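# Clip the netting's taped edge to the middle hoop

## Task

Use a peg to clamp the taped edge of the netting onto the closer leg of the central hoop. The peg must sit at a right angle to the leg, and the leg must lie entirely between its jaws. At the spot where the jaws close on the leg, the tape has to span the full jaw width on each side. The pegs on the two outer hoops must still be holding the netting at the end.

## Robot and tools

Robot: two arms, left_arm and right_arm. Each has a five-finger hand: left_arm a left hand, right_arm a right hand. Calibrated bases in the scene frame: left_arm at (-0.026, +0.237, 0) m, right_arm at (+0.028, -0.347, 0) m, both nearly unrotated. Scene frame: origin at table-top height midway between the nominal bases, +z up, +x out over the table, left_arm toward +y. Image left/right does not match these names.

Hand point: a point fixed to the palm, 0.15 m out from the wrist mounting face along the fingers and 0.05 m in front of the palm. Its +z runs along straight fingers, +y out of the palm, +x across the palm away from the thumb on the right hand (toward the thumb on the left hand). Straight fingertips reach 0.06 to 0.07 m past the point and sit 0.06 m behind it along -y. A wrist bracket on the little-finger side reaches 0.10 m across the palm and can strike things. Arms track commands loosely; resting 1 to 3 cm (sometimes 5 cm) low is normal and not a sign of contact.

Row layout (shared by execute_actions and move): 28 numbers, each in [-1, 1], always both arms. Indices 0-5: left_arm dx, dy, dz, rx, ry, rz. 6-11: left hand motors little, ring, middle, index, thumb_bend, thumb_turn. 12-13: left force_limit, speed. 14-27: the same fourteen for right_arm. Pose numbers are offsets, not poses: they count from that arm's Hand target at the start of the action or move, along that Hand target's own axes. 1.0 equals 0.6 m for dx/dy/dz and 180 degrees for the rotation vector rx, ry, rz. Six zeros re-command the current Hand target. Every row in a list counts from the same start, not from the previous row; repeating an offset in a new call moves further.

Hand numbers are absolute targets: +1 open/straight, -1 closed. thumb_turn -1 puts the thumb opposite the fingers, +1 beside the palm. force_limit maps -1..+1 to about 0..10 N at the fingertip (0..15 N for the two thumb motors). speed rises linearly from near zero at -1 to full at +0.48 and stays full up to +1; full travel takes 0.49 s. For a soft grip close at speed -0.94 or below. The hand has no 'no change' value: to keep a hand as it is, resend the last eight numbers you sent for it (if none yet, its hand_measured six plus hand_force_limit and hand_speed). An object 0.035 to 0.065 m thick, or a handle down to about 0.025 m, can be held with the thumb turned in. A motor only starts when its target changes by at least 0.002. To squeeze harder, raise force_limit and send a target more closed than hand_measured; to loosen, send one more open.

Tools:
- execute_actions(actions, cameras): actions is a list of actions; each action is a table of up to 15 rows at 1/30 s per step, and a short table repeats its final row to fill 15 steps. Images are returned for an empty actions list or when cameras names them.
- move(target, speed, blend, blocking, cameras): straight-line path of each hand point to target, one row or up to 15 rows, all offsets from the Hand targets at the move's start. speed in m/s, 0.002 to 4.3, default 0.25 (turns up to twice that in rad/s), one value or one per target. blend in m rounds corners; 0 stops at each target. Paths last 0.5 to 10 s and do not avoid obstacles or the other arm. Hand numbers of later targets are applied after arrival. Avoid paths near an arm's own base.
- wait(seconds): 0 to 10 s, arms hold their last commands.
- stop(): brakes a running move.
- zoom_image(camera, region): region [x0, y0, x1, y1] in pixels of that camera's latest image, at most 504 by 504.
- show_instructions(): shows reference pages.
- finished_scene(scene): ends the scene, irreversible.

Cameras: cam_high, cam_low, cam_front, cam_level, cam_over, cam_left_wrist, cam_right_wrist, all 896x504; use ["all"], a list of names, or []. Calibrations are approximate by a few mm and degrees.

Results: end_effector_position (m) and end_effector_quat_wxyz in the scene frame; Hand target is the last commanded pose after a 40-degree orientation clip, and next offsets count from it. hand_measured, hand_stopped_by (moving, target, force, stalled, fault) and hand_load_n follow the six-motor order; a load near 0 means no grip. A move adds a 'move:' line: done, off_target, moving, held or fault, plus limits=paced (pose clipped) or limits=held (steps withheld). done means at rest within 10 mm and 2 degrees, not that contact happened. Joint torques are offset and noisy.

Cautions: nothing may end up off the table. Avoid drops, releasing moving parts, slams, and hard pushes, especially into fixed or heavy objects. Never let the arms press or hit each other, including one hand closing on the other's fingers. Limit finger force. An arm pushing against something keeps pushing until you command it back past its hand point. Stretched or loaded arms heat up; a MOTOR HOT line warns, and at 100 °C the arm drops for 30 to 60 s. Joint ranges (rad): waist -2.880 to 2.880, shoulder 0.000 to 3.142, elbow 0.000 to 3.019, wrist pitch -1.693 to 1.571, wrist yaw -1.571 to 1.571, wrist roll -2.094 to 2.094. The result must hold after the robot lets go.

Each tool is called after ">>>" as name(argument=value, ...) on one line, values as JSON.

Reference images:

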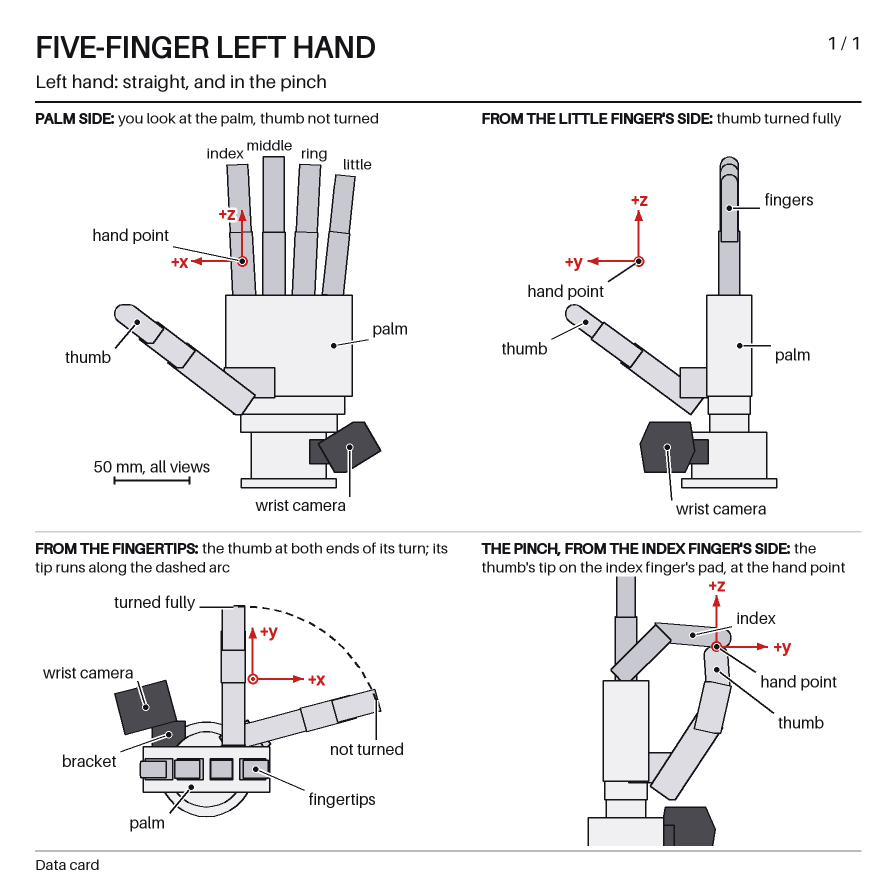

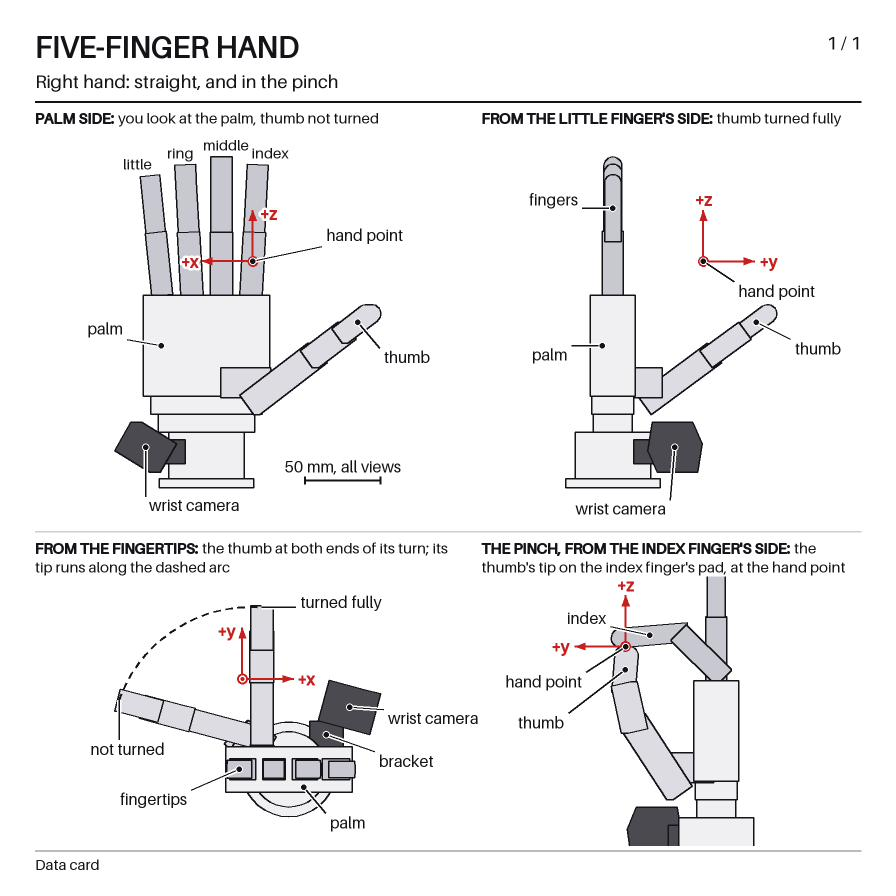

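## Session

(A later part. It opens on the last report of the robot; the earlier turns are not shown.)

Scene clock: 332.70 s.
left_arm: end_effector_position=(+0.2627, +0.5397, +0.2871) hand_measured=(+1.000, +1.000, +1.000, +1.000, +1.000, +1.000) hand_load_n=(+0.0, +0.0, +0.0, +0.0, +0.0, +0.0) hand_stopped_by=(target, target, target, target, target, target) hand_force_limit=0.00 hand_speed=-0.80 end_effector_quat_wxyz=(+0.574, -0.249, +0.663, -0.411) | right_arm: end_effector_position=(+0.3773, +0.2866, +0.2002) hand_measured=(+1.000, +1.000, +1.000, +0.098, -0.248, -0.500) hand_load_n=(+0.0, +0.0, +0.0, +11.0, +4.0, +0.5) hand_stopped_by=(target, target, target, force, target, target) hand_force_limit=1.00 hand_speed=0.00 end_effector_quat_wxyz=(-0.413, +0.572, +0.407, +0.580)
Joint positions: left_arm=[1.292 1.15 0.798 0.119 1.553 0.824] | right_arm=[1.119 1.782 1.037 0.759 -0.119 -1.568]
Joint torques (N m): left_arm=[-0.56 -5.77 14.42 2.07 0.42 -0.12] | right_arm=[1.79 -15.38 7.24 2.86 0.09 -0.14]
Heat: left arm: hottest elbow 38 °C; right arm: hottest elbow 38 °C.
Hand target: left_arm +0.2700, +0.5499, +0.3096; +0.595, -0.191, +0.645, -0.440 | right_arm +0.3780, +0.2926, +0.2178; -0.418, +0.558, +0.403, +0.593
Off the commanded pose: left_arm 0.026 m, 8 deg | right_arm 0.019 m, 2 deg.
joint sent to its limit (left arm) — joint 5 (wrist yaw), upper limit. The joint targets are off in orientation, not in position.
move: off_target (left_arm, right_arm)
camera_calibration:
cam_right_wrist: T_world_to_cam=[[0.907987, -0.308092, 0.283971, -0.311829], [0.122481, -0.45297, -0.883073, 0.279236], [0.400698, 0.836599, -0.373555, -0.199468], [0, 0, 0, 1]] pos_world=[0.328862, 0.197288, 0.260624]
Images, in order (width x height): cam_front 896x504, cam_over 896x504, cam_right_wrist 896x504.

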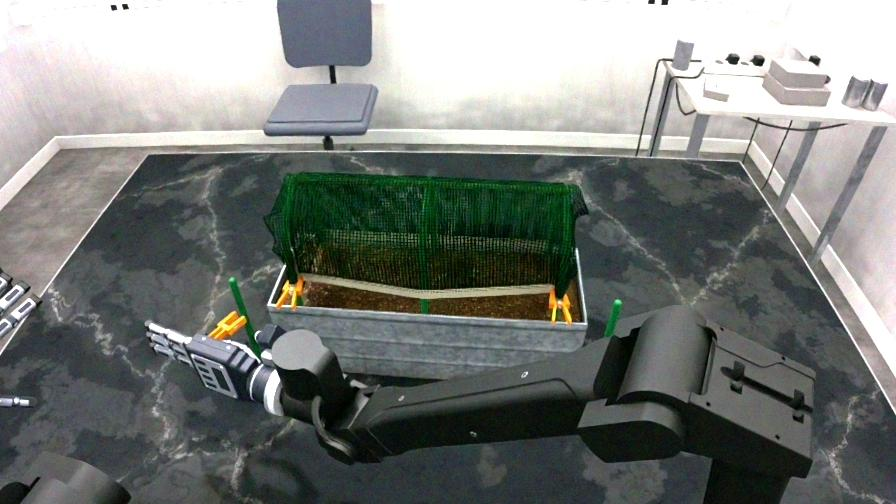

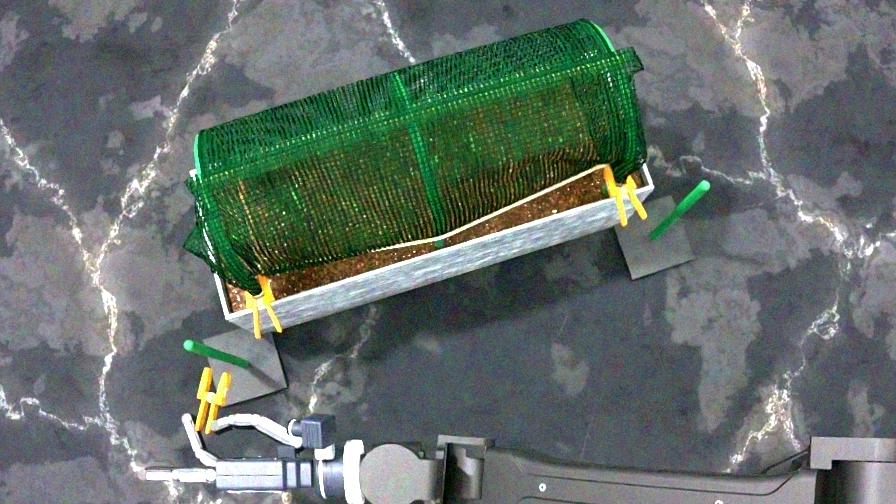

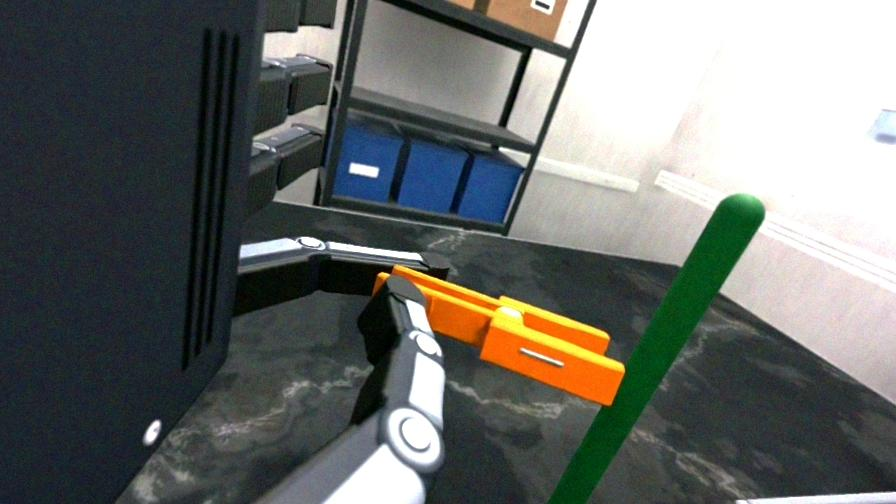

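>>> move(target=[[0,0,0,0,0,0,1,1,1,1,1,1,0,-0.8,0,0,0,0,0,0,1,1,1,0.04,-0.14,-0.5,1,-0.5],[0,0,0,0,0,0,1,1,1,1,1,1,0,-0.8,0,0,0,0,0,0,1,1,1,-0.02,-0.14,-0.5,1,0.2]], speed=0.05, cameras=["cam_over","cam_right_wrist"])

>>> zoom_image(camera="cam_over", region=[150, 350, 270, 450])

Scene clock: 343.03 s.
left_arm: end_effector_position=(+0.2627, +0.5397, +0.2871) hand_measured=(+1.000, +1.000, +1.000, +1.000, +1.000, +1.000) hand_load_n=(-0.5, +0.0, -0.5, +0.0, +0.0, +0.0) hand_stopped_by=(target, target, target, target, target, target) hand_force_limit=0.00 hand_speed=-0.80 end_effector_quat_wxyz=(+0.574, -0.249, +0.663, -0.411) | right_arm: end_effector_position=(+0.3773, +0.2866, +0.2002) hand_measured=(+1.000, +1.000, +1.000, +0.044, -0.136, -0.500) hand_load_n=(+0.0, +0.0, +0.0, +13.5, +7.0, +0.5) hand_stopped_by=(target, target, target, force, target, target) hand_force_limit=1.00 hand_speed=0.20 end_effector_quat_wxyz=(-0.413, +0.572, +0.407, +0.580)
Joint positions: left_arm=[1.292 1.15 0.798 0.119 1.553 0.824] | right_arm=[1.119 1.782 1.037 0.759 -0.119 -1.568]
Joint torques (N m): left_arm=[-0.56 -5.71 14.42 2.07 0.42 -0.13] | right_arm=[2.02 -15.33 7.32 2.95 0.07 -0.11]
Heat: left arm: hottest elbow 38 °C; right arm: hottest elbow 37 °C.
Hand target: left_arm +0.2700, +0.5499, +0.3096; +0.595, -0.191, +0.645, -0.440 | right_arm +0.3780, +0.2926, +0.2178; -0.418, +0.558, +0.403, +0.593
Off the commanded pose: left_arm 0.026 m, 8 deg | right_arm 0.019 m, 2 deg.
joint sent to its limit (left arm) — joint 5 (wrist yaw), upper limit. The joint targets are off in orientation, not in position.
move: off_target (left_arm, right_arm); target 2's new numbers were sent with right_arm's hand 0.019 m and 2 deg from that target
camera_calibration:
cam_right_wrist: T_world_to_cam=[[0.907987, -0.308092, 0.283971, -0.311829], [0.122481, -0.45297, -0.883073, 0.279236], [0.400698, 0.836599, -0.373555, -0.199468], [0, 0, 0, 1]] pos_world=[0.328862, 0.197288, 0.260624]
Images, in order (width x height): cam_over 896x504, cam_right_wrist 896x504.

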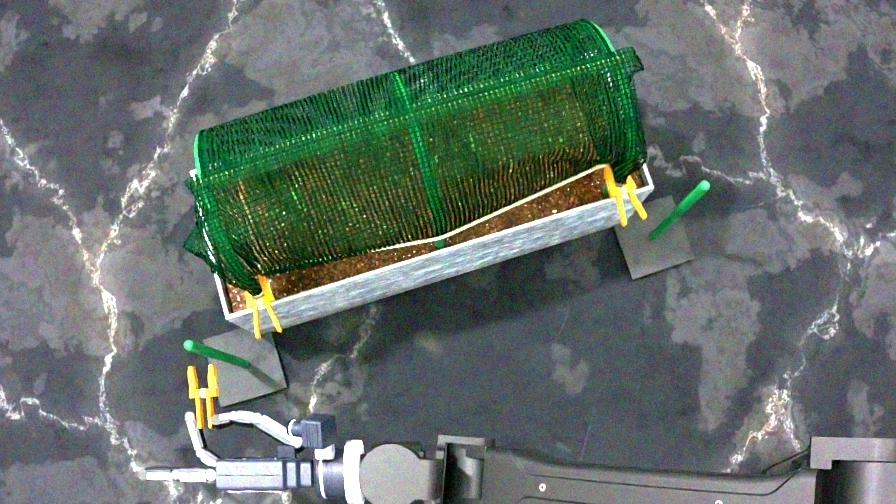

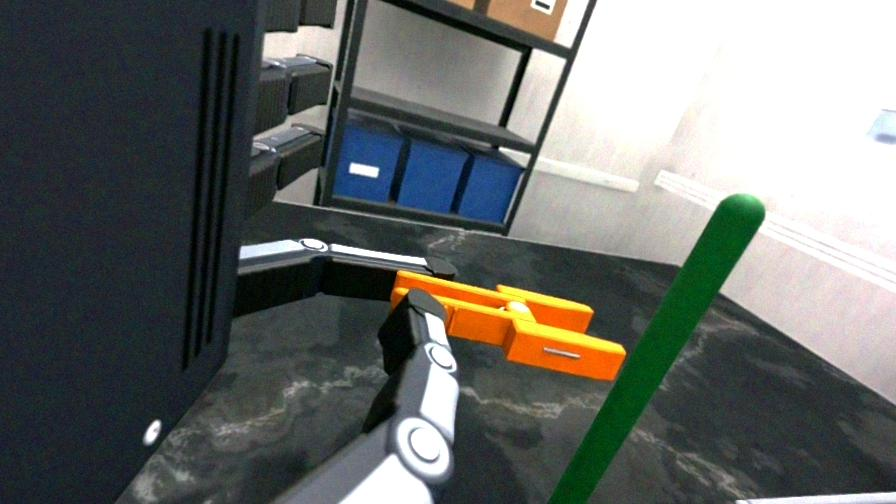

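Scaled by 4.200 from the camera's 896x504 image, which has a finer 1280x720 frame.

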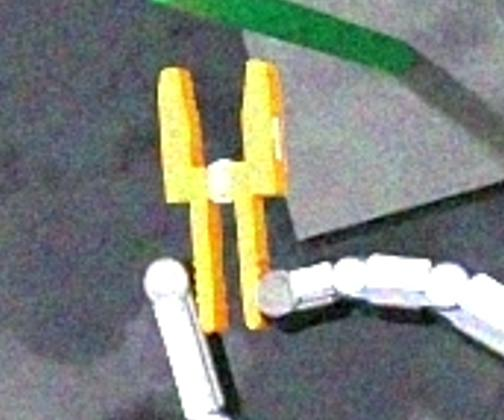

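>>> move(target=[[0,0,0,0,0,0,1,1,1,1,1,1,0,-0.8,0.0158,-0.0177,-0.0803,0,0,0,1,1,1,-0.02,-0.14,-0.5,1,0.2],[0,0,0,0,0,0,1,1,1,1,1,1,0,-0.8,0.0338,0.1195,-0.4523,0.0388,0.0005,0.002,1,1,1,-0.02,-0.14,-0.5,1,0.2]], speed=0.12, blend=[0.02,0], cameras=["all"])

>>> zoom_image(camera="cam_over", region=[370, 200, 530, 350])

Scene clock: 389.03 s.
left_arm: end_effector_position=(+0.2627, +0.5397, +0.2871) hand_measured=(+1.000, +1.000, +1.000, +1.000, +1.000, +1.000) hand_load_n=(+0.0, +0.0, +0.0, +0.0, +0.0, +0.0) hand_stopped_by=(target, target, target, target, target, target) hand_force_limit=0.00 hand_speed=-0.80 end_effector_quat_wxyz=(+0.574, -0.249, +0.663, -0.411) | right_arm: end_effector_position=(+0.3574, +0.0158, +0.2201) hand_measured=(+1.000, +1.000, +1.000, +0.044, -0.136, -0.500) hand_load_n=(+0.0, +0.0, +0.0, +13.5, +7.0, +0.5) hand_stopped_by=(target, target, target, force, target, target) hand_force_limit=1.00 hand_speed=0.20 end_effector_quat_wxyz=(-0.452, +0.534, +0.440, +0.563)
Joint positions: left_arm=[1.292 1.15 0.798 0.119 1.553 0.824] | right_arm=[0.677 1.209 0.422 0.843 -0.687 -1.548]
Joint torques (N m): left_arm=[-0.56 -5.71 14.42 2.07 0.42 -0.12] | right_arm=[1.08 -7.47 5.38 2.11 -0.1 0.02]
Heat: left arm: hottest elbow 38 °C; right arm: hottest elbow 36 °C.
Hand target: left_arm +0.2700, +0.5499, +0.3096; +0.595, -0.191, +0.645, -0.440 | right_arm +0.3569, +0.0121, +0.2249; -0.453, +0.533, +0.436, +0.566
Off the commanded pose: left_arm 0.026 m, 8 deg | right_arm 0.006 m, 1 deg.
joint sent to its limit (left arm) — joint 5 (wrist yaw), upper limit. The joint targets are off in orientation, not in position.
move: off_target (left_arm)
camera_calibration:
cam_left_wrist: T_world_to_cam=[[-0.211237, -0.729852, 0.65015, 0.262708], [-0.570932, -0.447759, -0.688149, 0.603086], [0.793357, -0.516554, -0.322113, 0.281255], [0, 0, 0, 1]] pos_world=[0.176679, 0.607059, 0.33481]
cam_right_wrist: T_world_to_cam=[[0.934392, -0.197599, 0.296421, -0.39663], [0.195406, -0.411441, -0.890243, 0.151535], [0.297871, 0.889759, -0.345835, 0.0722339], [0, 0, 0, 1]] pos_world=[0.319481, -0.0802969, 0.277454]

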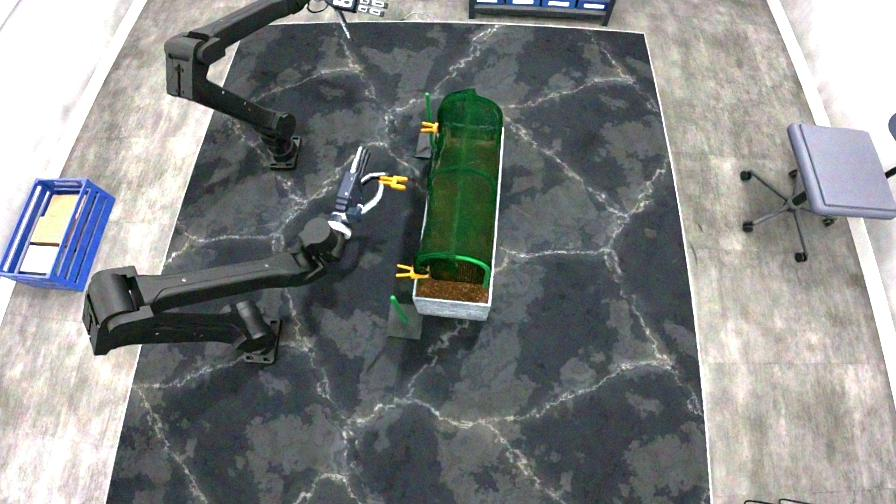

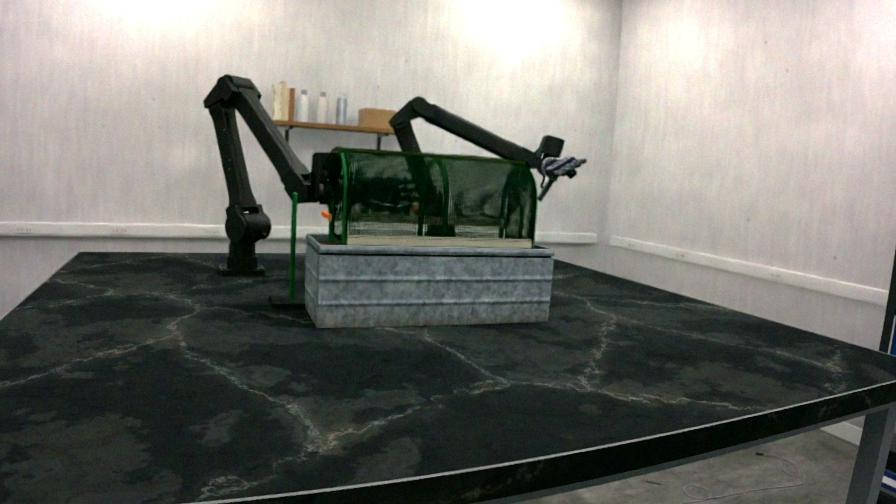

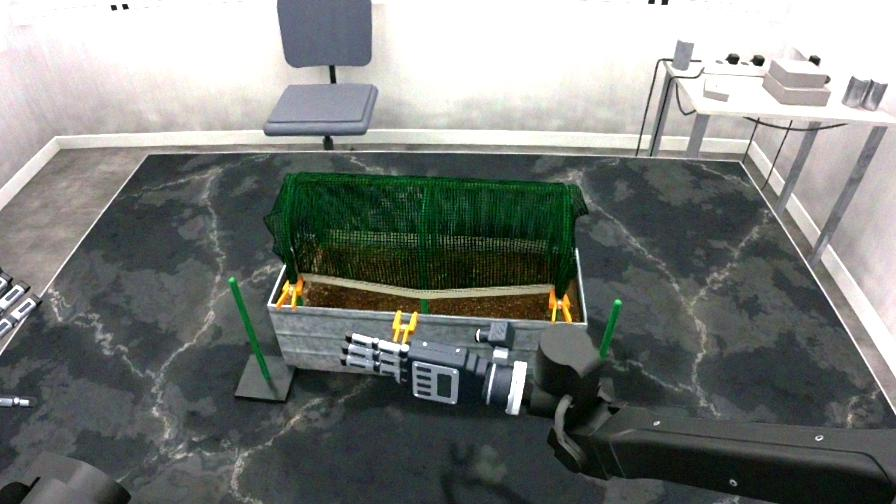

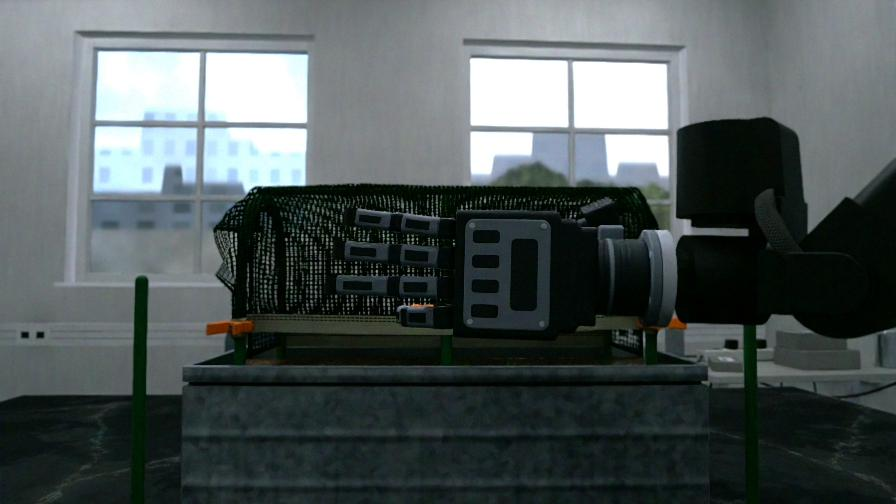

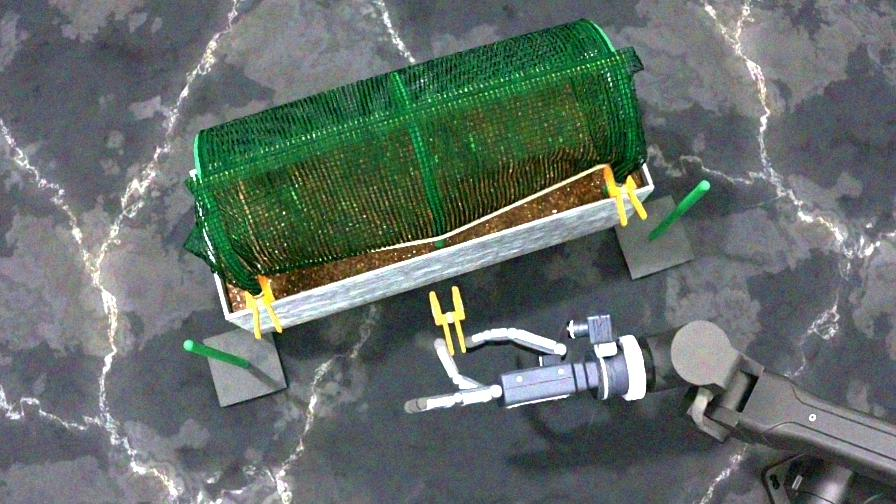

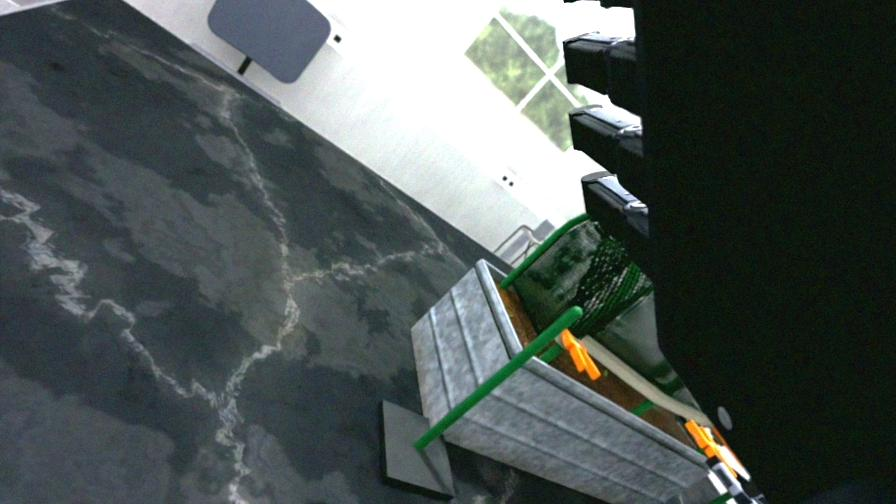

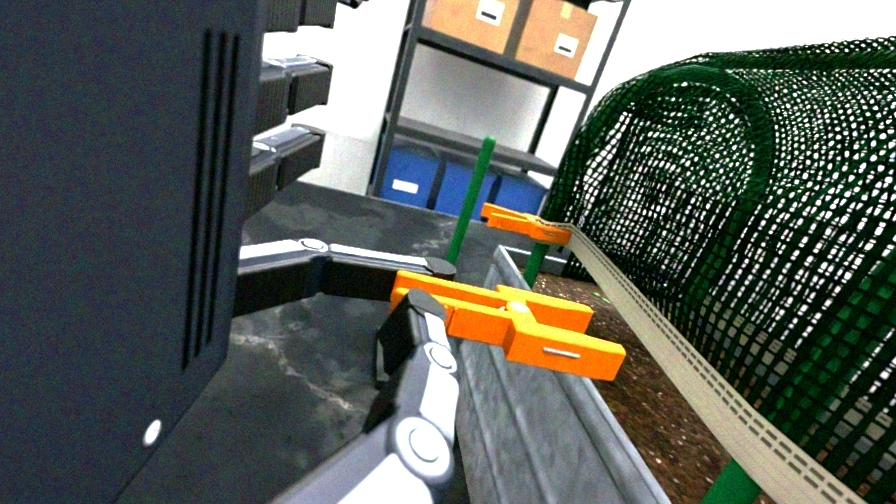

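Scaled by 3.150 from the camera's 896x504 image, which has a finer 1280x720 frame.

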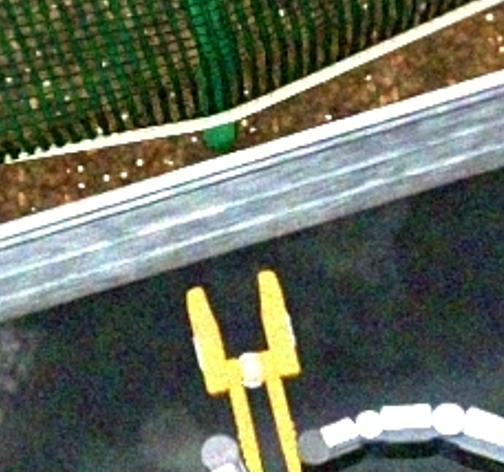

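>>> move(target=[[0,0,0,0,0,0,1,1,1,1,1,1,0,-0.8,-0.0227,0.0605,-0.011,0,0,0,1,1,1,-0.02,-0.14,-0.5,1,0.2]], speed=0.08, cameras=["cam_over","cam_level","cam_left_wrist","cam_right_wrist","cam_front"])

>>> zoom_image(camera="cam_over", region=[370, 200, 530, 350])

>>> zoom_image(camera="cam_left_wrist", region=[600, 360, 760, 504])

>>> zoom_image(camera="cam_level", region=[380, 270, 520, 370])

>>> zoom_image(camera="cam_front", region=[360, 260, 500, 360])

Scene clock: 404.07 s.
left_arm: end_effector_position=(+0.2627, +0.5397, +0.2871) hand_measured=(+1.000, +1.000, +1.000, +1.000, +1.000, +1.000) hand_load_n=(+0.0, +0.0, +0.0, +0.0, +0.0, +0.0) hand_stopped_by=(target, target, target, target, target, target) hand_force_limit=0.00 hand_speed=-0.80 end_effector_quat_wxyz=(+0.574, -0.249, +0.663, -0.411) | right_arm: end_effector_position=(+0.3815, -0.0049, +0.1990) hand_measured=(+1.000, +1.000, +1.000, +0.044, -0.136, -0.500) hand_load_n=(+0.0, +0.0, +0.0, +13.5, +7.0, +0.5) hand_stopped_by=(target, target, target, force, target, target) hand_force_limit=1.00 hand_speed=0.20 end_effector_quat_wxyz=(-0.453, +0.542, +0.438, +0.556)
Joint positions: left_arm=[1.292 1.15 0.798 0.119 1.553 0.824] | right_arm=[0.573 1.289 0.422 0.907 -0.79 -1.538]
Joint torques (N m): left_arm=[-0.56 -5.77 14.42 2.07 0.42 -0.12] | right_arm=[1.14 -6.12 7.16 2.76 -0.12 0.04]
Heat: left arm: hottest elbow 38 °C; right arm: hottest elbow 35 °C.
Hand target: left_arm +0.2700, +0.5499, +0.3096; +0.595, -0.191, +0.645, -0.440 | right_arm +0.3912, -0.0012, +0.2113; -0.453, +0.533, +0.436, +0.566
Off the commanded pose: left_arm 0.026 m, 8 deg | right_arm 0.016 m, 2 deg.
joint sent to its limit (left arm) — joint 5 (wrist yaw), upper limit. The joint targets are off in orientation, not in position.
move: off_target (left_arm, right_arm)
camera_calibration:
cam_left_wrist: T_world_to_cam=[[-0.211237, -0.729852, 0.65015, 0.262708], [-0.570932, -0.447759, -0.688149, 0.603086], [0.793357, -0.516554, -0.322113, 0.281255], [0, 0, 0, 1]] pos_world=[0.176679, 0.607059, 0.33481]
cam_right_wrist: T_world_to_cam=[[0.939726, -0.194916, 0.280932, -0.415971], [0.178448, -0.421276, -0.889204, 0.125611], [0.29167, 0.885739, -0.361102, 0.0815372], [0, 0, 0, 1]] pos_world=[0.344702, -0.100383, 0.257997]
Images, in order (width x height): cam_front 896x504, cam_level 896x504, cam_over 896x504, cam_left_wrist 896x504, cam_right_wrist 896x504.

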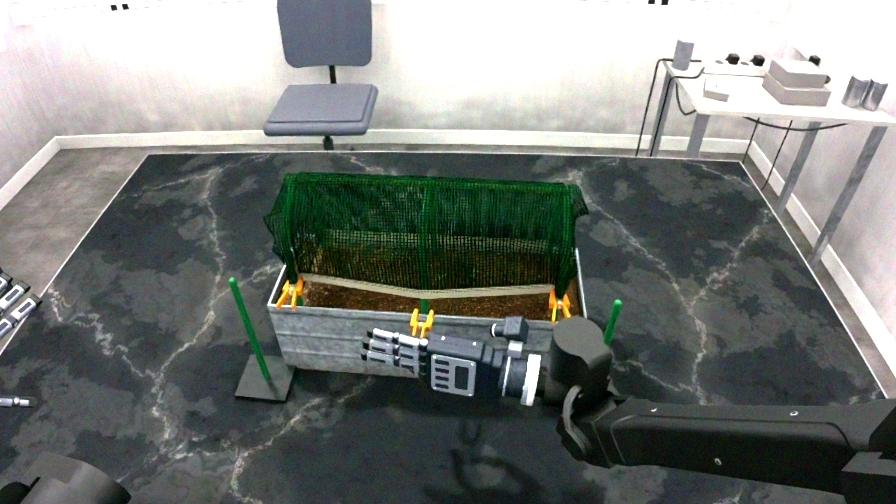

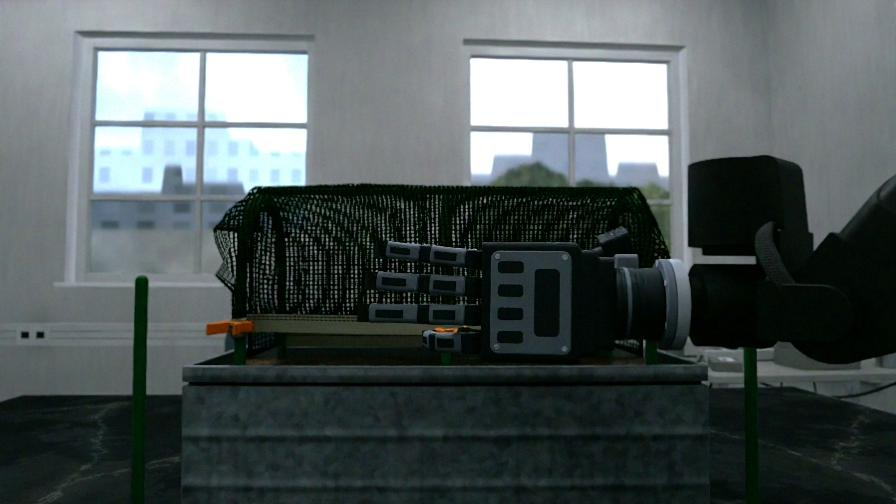

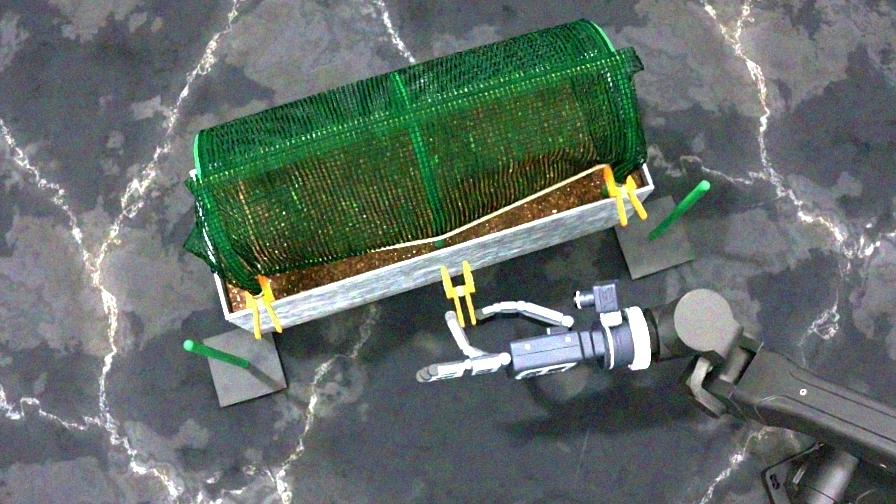

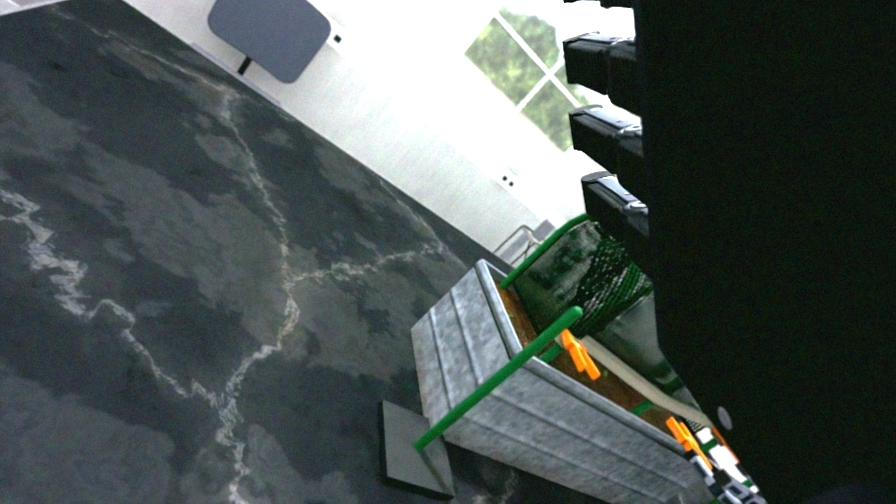

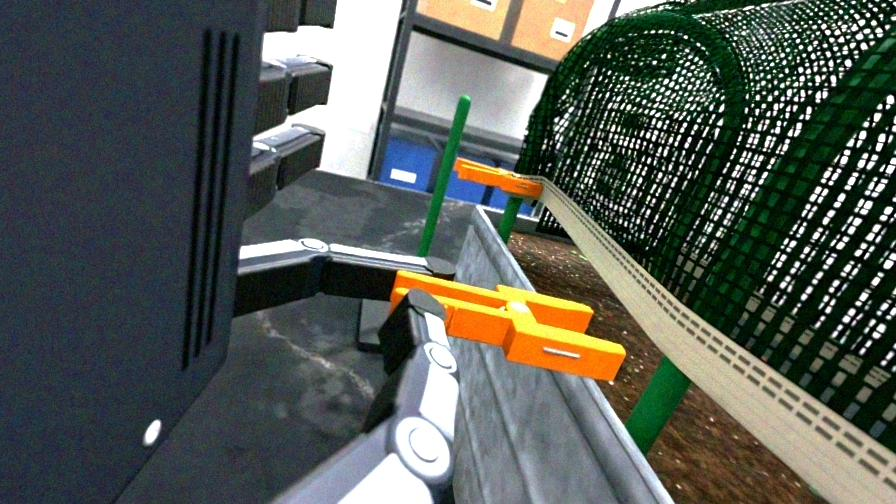

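Scaled by 3.150 from the camera's 896x504 image, which has a finer 1280x720 frame.

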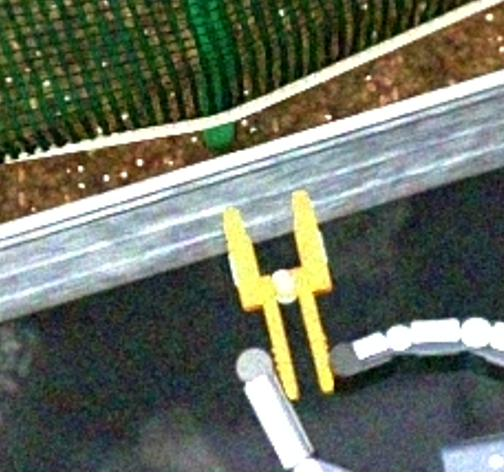

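Scaled by 3.150 from the camera's 896x504 image, which has a finer 1280x720 frame.

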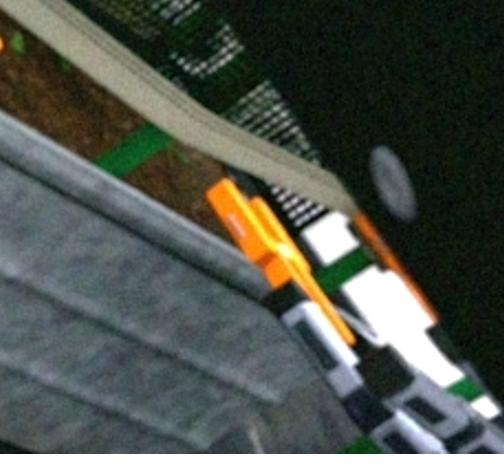

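Scaled by 3.600 from the camera's 896x504 image, which has a finer 1280x720 frame.

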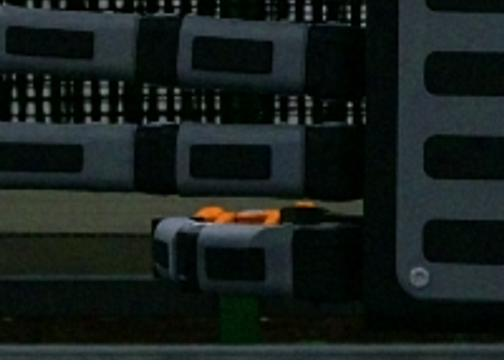

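Scaled by 3.600 from the camera's 896x504 image, which has a finer 1280x720 frame.

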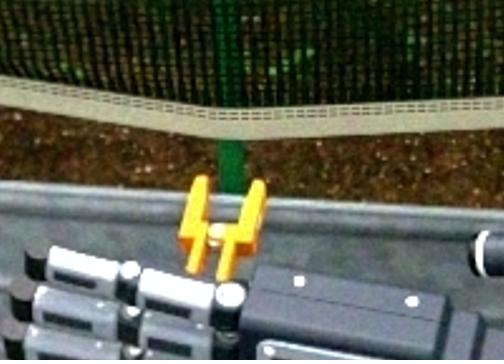

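>>> move(target=[[0,0,0,0,0,0,1,1,1,1,1,1,0,-0.8,0.012,0.0387,0.0192,0,-0.0091,-0.0014,1,1,1,-0.02,-0.14,-0.5,1,0.2]], speed=0.06, cameras=["cam_over","cam_level","cam_left_wrist","cam_right_wrist","cam_front"])

>>> zoom_image(camera="cam_over", region=[400, 200, 520, 320])

>>> zoom_image(camera="cam_left_wrist", region=[600, 360, 740, 480])

>>> zoom_image(camera="cam_level", region=[400, 290, 500, 370])

>>> zoom_image(camera="cam_right_wrist", region=[450, 220, 750, 440])

>>> zoom_image(camera="cam_front", region=[370, 260, 490, 350])

Scene clock: 445.73 s.
left_arm: end_effector_position=(+0.2627, +0.5397, +0.2871) hand_measured=(+1.000, +1.000, +1.000, +1.000, +1.000, +1.000) hand_load_n=(+0.5, +0.0, +0.0, +0.0, +0.0, +0.0) hand_stopped_by=(target, target, target, target, target, target) hand_force_limit=0.00 hand_speed=-0.80 end_effector_quat_wxyz=(+0.574, -0.249, +0.663, -0.411) | right_arm: end_effector_position=(+0.4006, -0.0016, +0.2035) hand_measured=(+1.000, +1.000, +1.000, +0.044, -0.136, -0.500) hand_load_n=(+0.0, +0.0, +0.0, +13.5, +7.0, +0.5) hand_stopped_by=(target, target, target, force, target, target) hand_force_limit=1.00 hand_speed=0.20 end_effector_quat_wxyz=(-0.450, +0.550, +0.441, +0.548)
Joint positions: left_arm=[1.292 1.15 0.798 0.119 1.553 0.824] | right_arm=[0.551 1.305 0.481 0.833 -0.814 -1.552]
Joint torques (N m): left_arm=[-0.56 -5.77 14.41 2.09 0.42 -0.12] | right_arm=[1.14 -6.48 8.72 1.77 -0.12 -0.15]
Heat: left arm: hottest elbow 39 °C; right arm: hottest elbow 35 °C.
Hand target: left_arm +0.2700, +0.5499, +0.3096; +0.595, -0.191, +0.645, -0.440 | right_arm +0.4162, +0.0048, +0.2193; -0.446, +0.540, +0.444, +0.560
Off the commanded pose: left_arm 0.026 m, 8 deg | right_arm 0.023 m, 2 deg.
joint sent to its limit (left arm) — joint 5 (wrist yaw), upper limit. The joint targets are off in orientation, not in position.
move: off_target (left_arm, right_arm)
camera_calibration:
cam_left_wrist: T_world_to_cam=[[-0.211237, -0.729852, 0.65015, 0.262708], [-0.570932, -0.447759, -0.688149, 0.603086], [0.793357, -0.516554, -0.322113, 0.281255], [0, 0, 0, 1]] pos_world=[0.176679, 0.607059, 0.33481]
cam_right_wrist: T_world_to_cam=[[0.943167, -0.188949, 0.273375, -0.434317], [0.167972, -0.438753, -0.882769, 0.130513], [0.286742, 0.878518, -0.382079, 0.0808852], [0, 0, 0, 1]] pos_world=[0.364518, -0.0958597, 0.264849]
Images, in order (width x height): cam_front 896x504, cam_level 896x504, cam_over 896x504, cam_left_wrist 896x504, cam_right_wrist 896x504.

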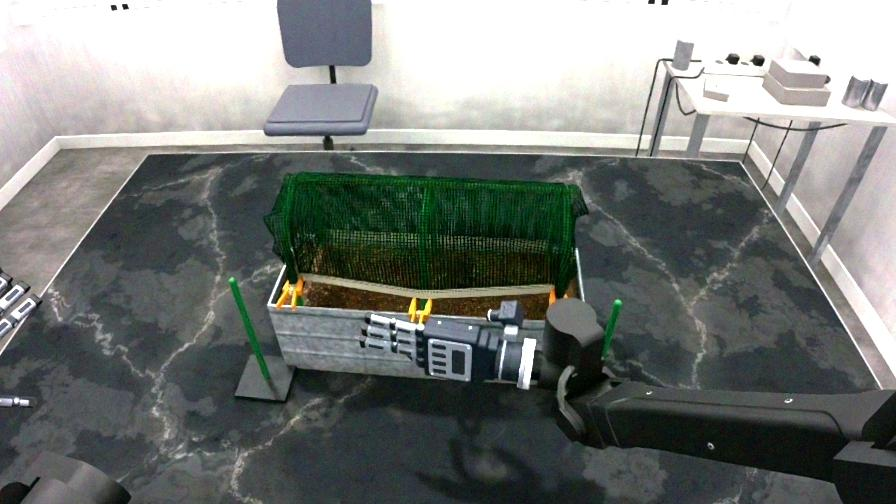

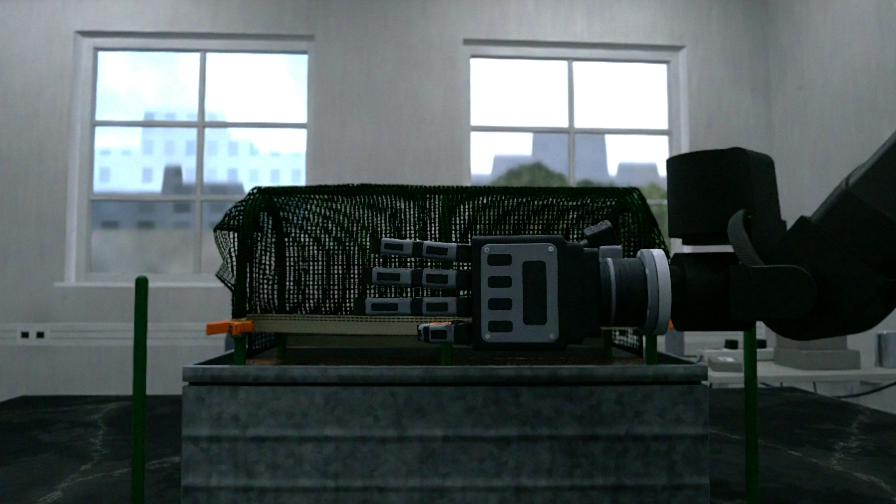

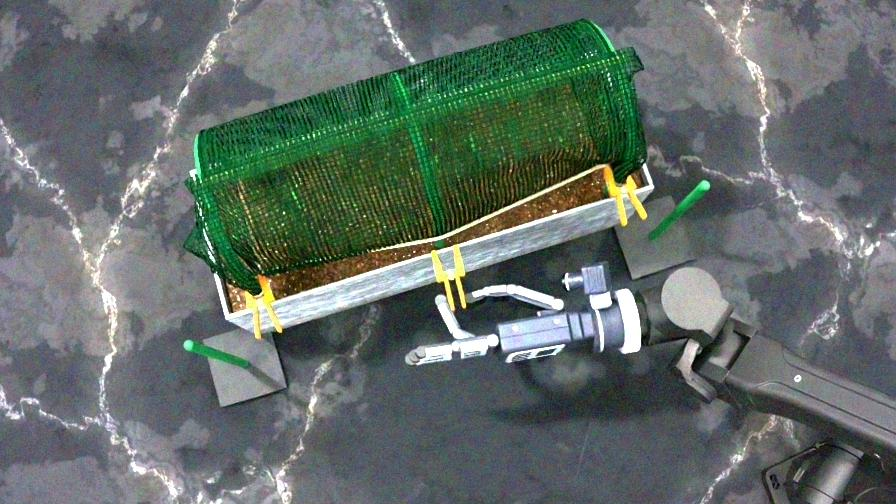

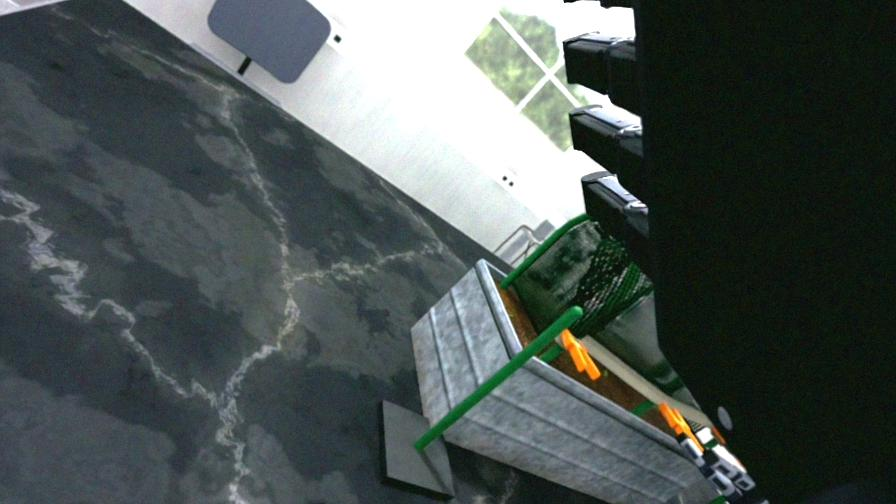

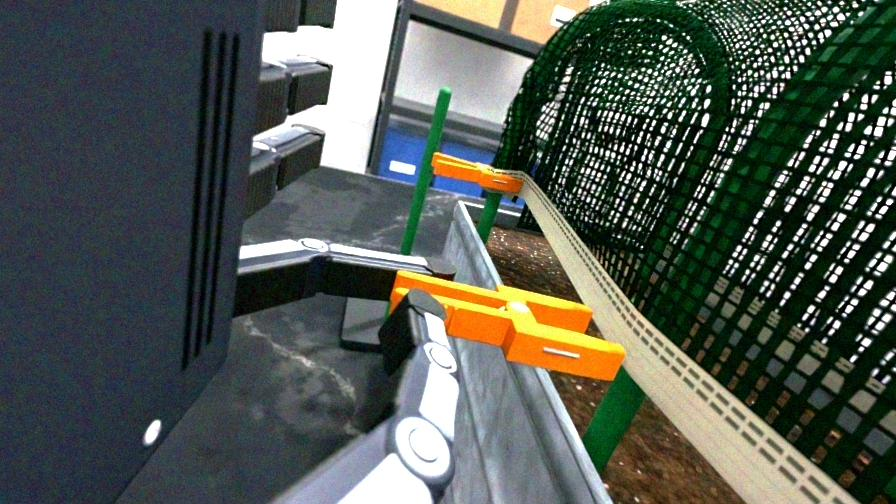

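Scaled by 4.200 from the camera's 896x504 image, which has a finer 1280x720 frame.

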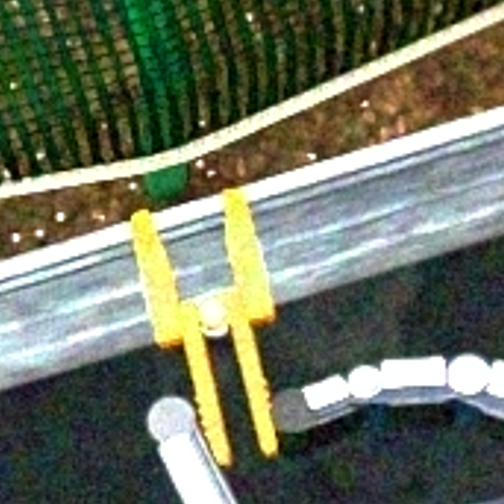

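Scaled by 3.600 from the camera's 896x504 image, which has a finer 1280x720 frame.

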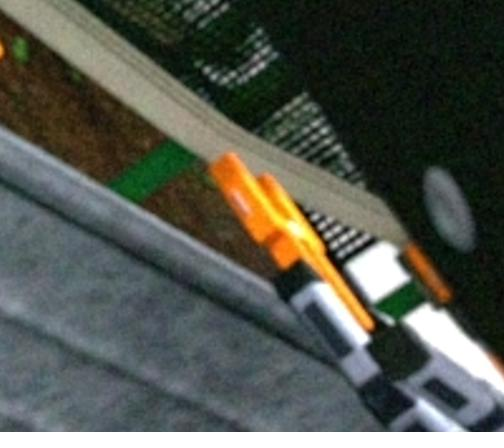

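Scaled by 5.040 from the camera's 896x504 image, which has a finer 1280x720 frame.

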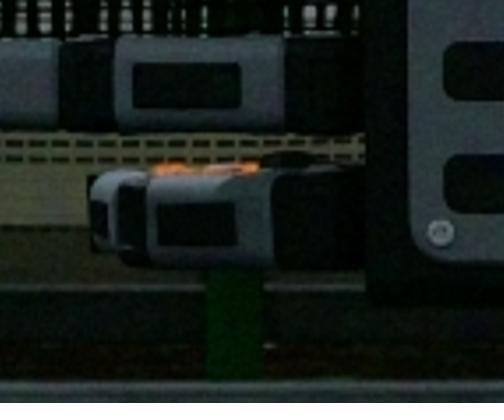

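Scaled by 1.680 from the camera's 896x504 image, which has a finer 1280x720 frame.

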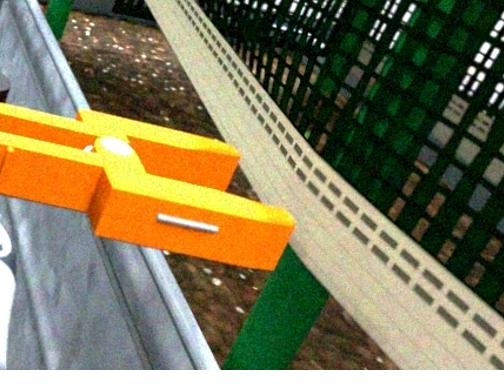

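Scaled by 4.200 from the camera's 896x504 image, which has a finer 1280x720 frame.

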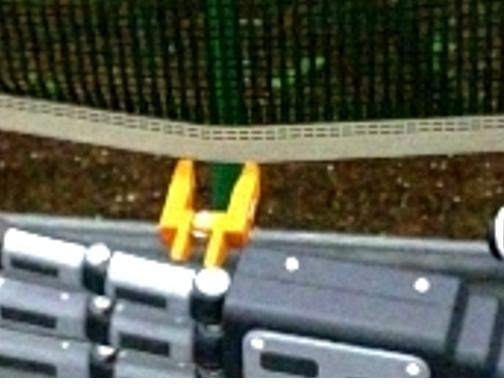

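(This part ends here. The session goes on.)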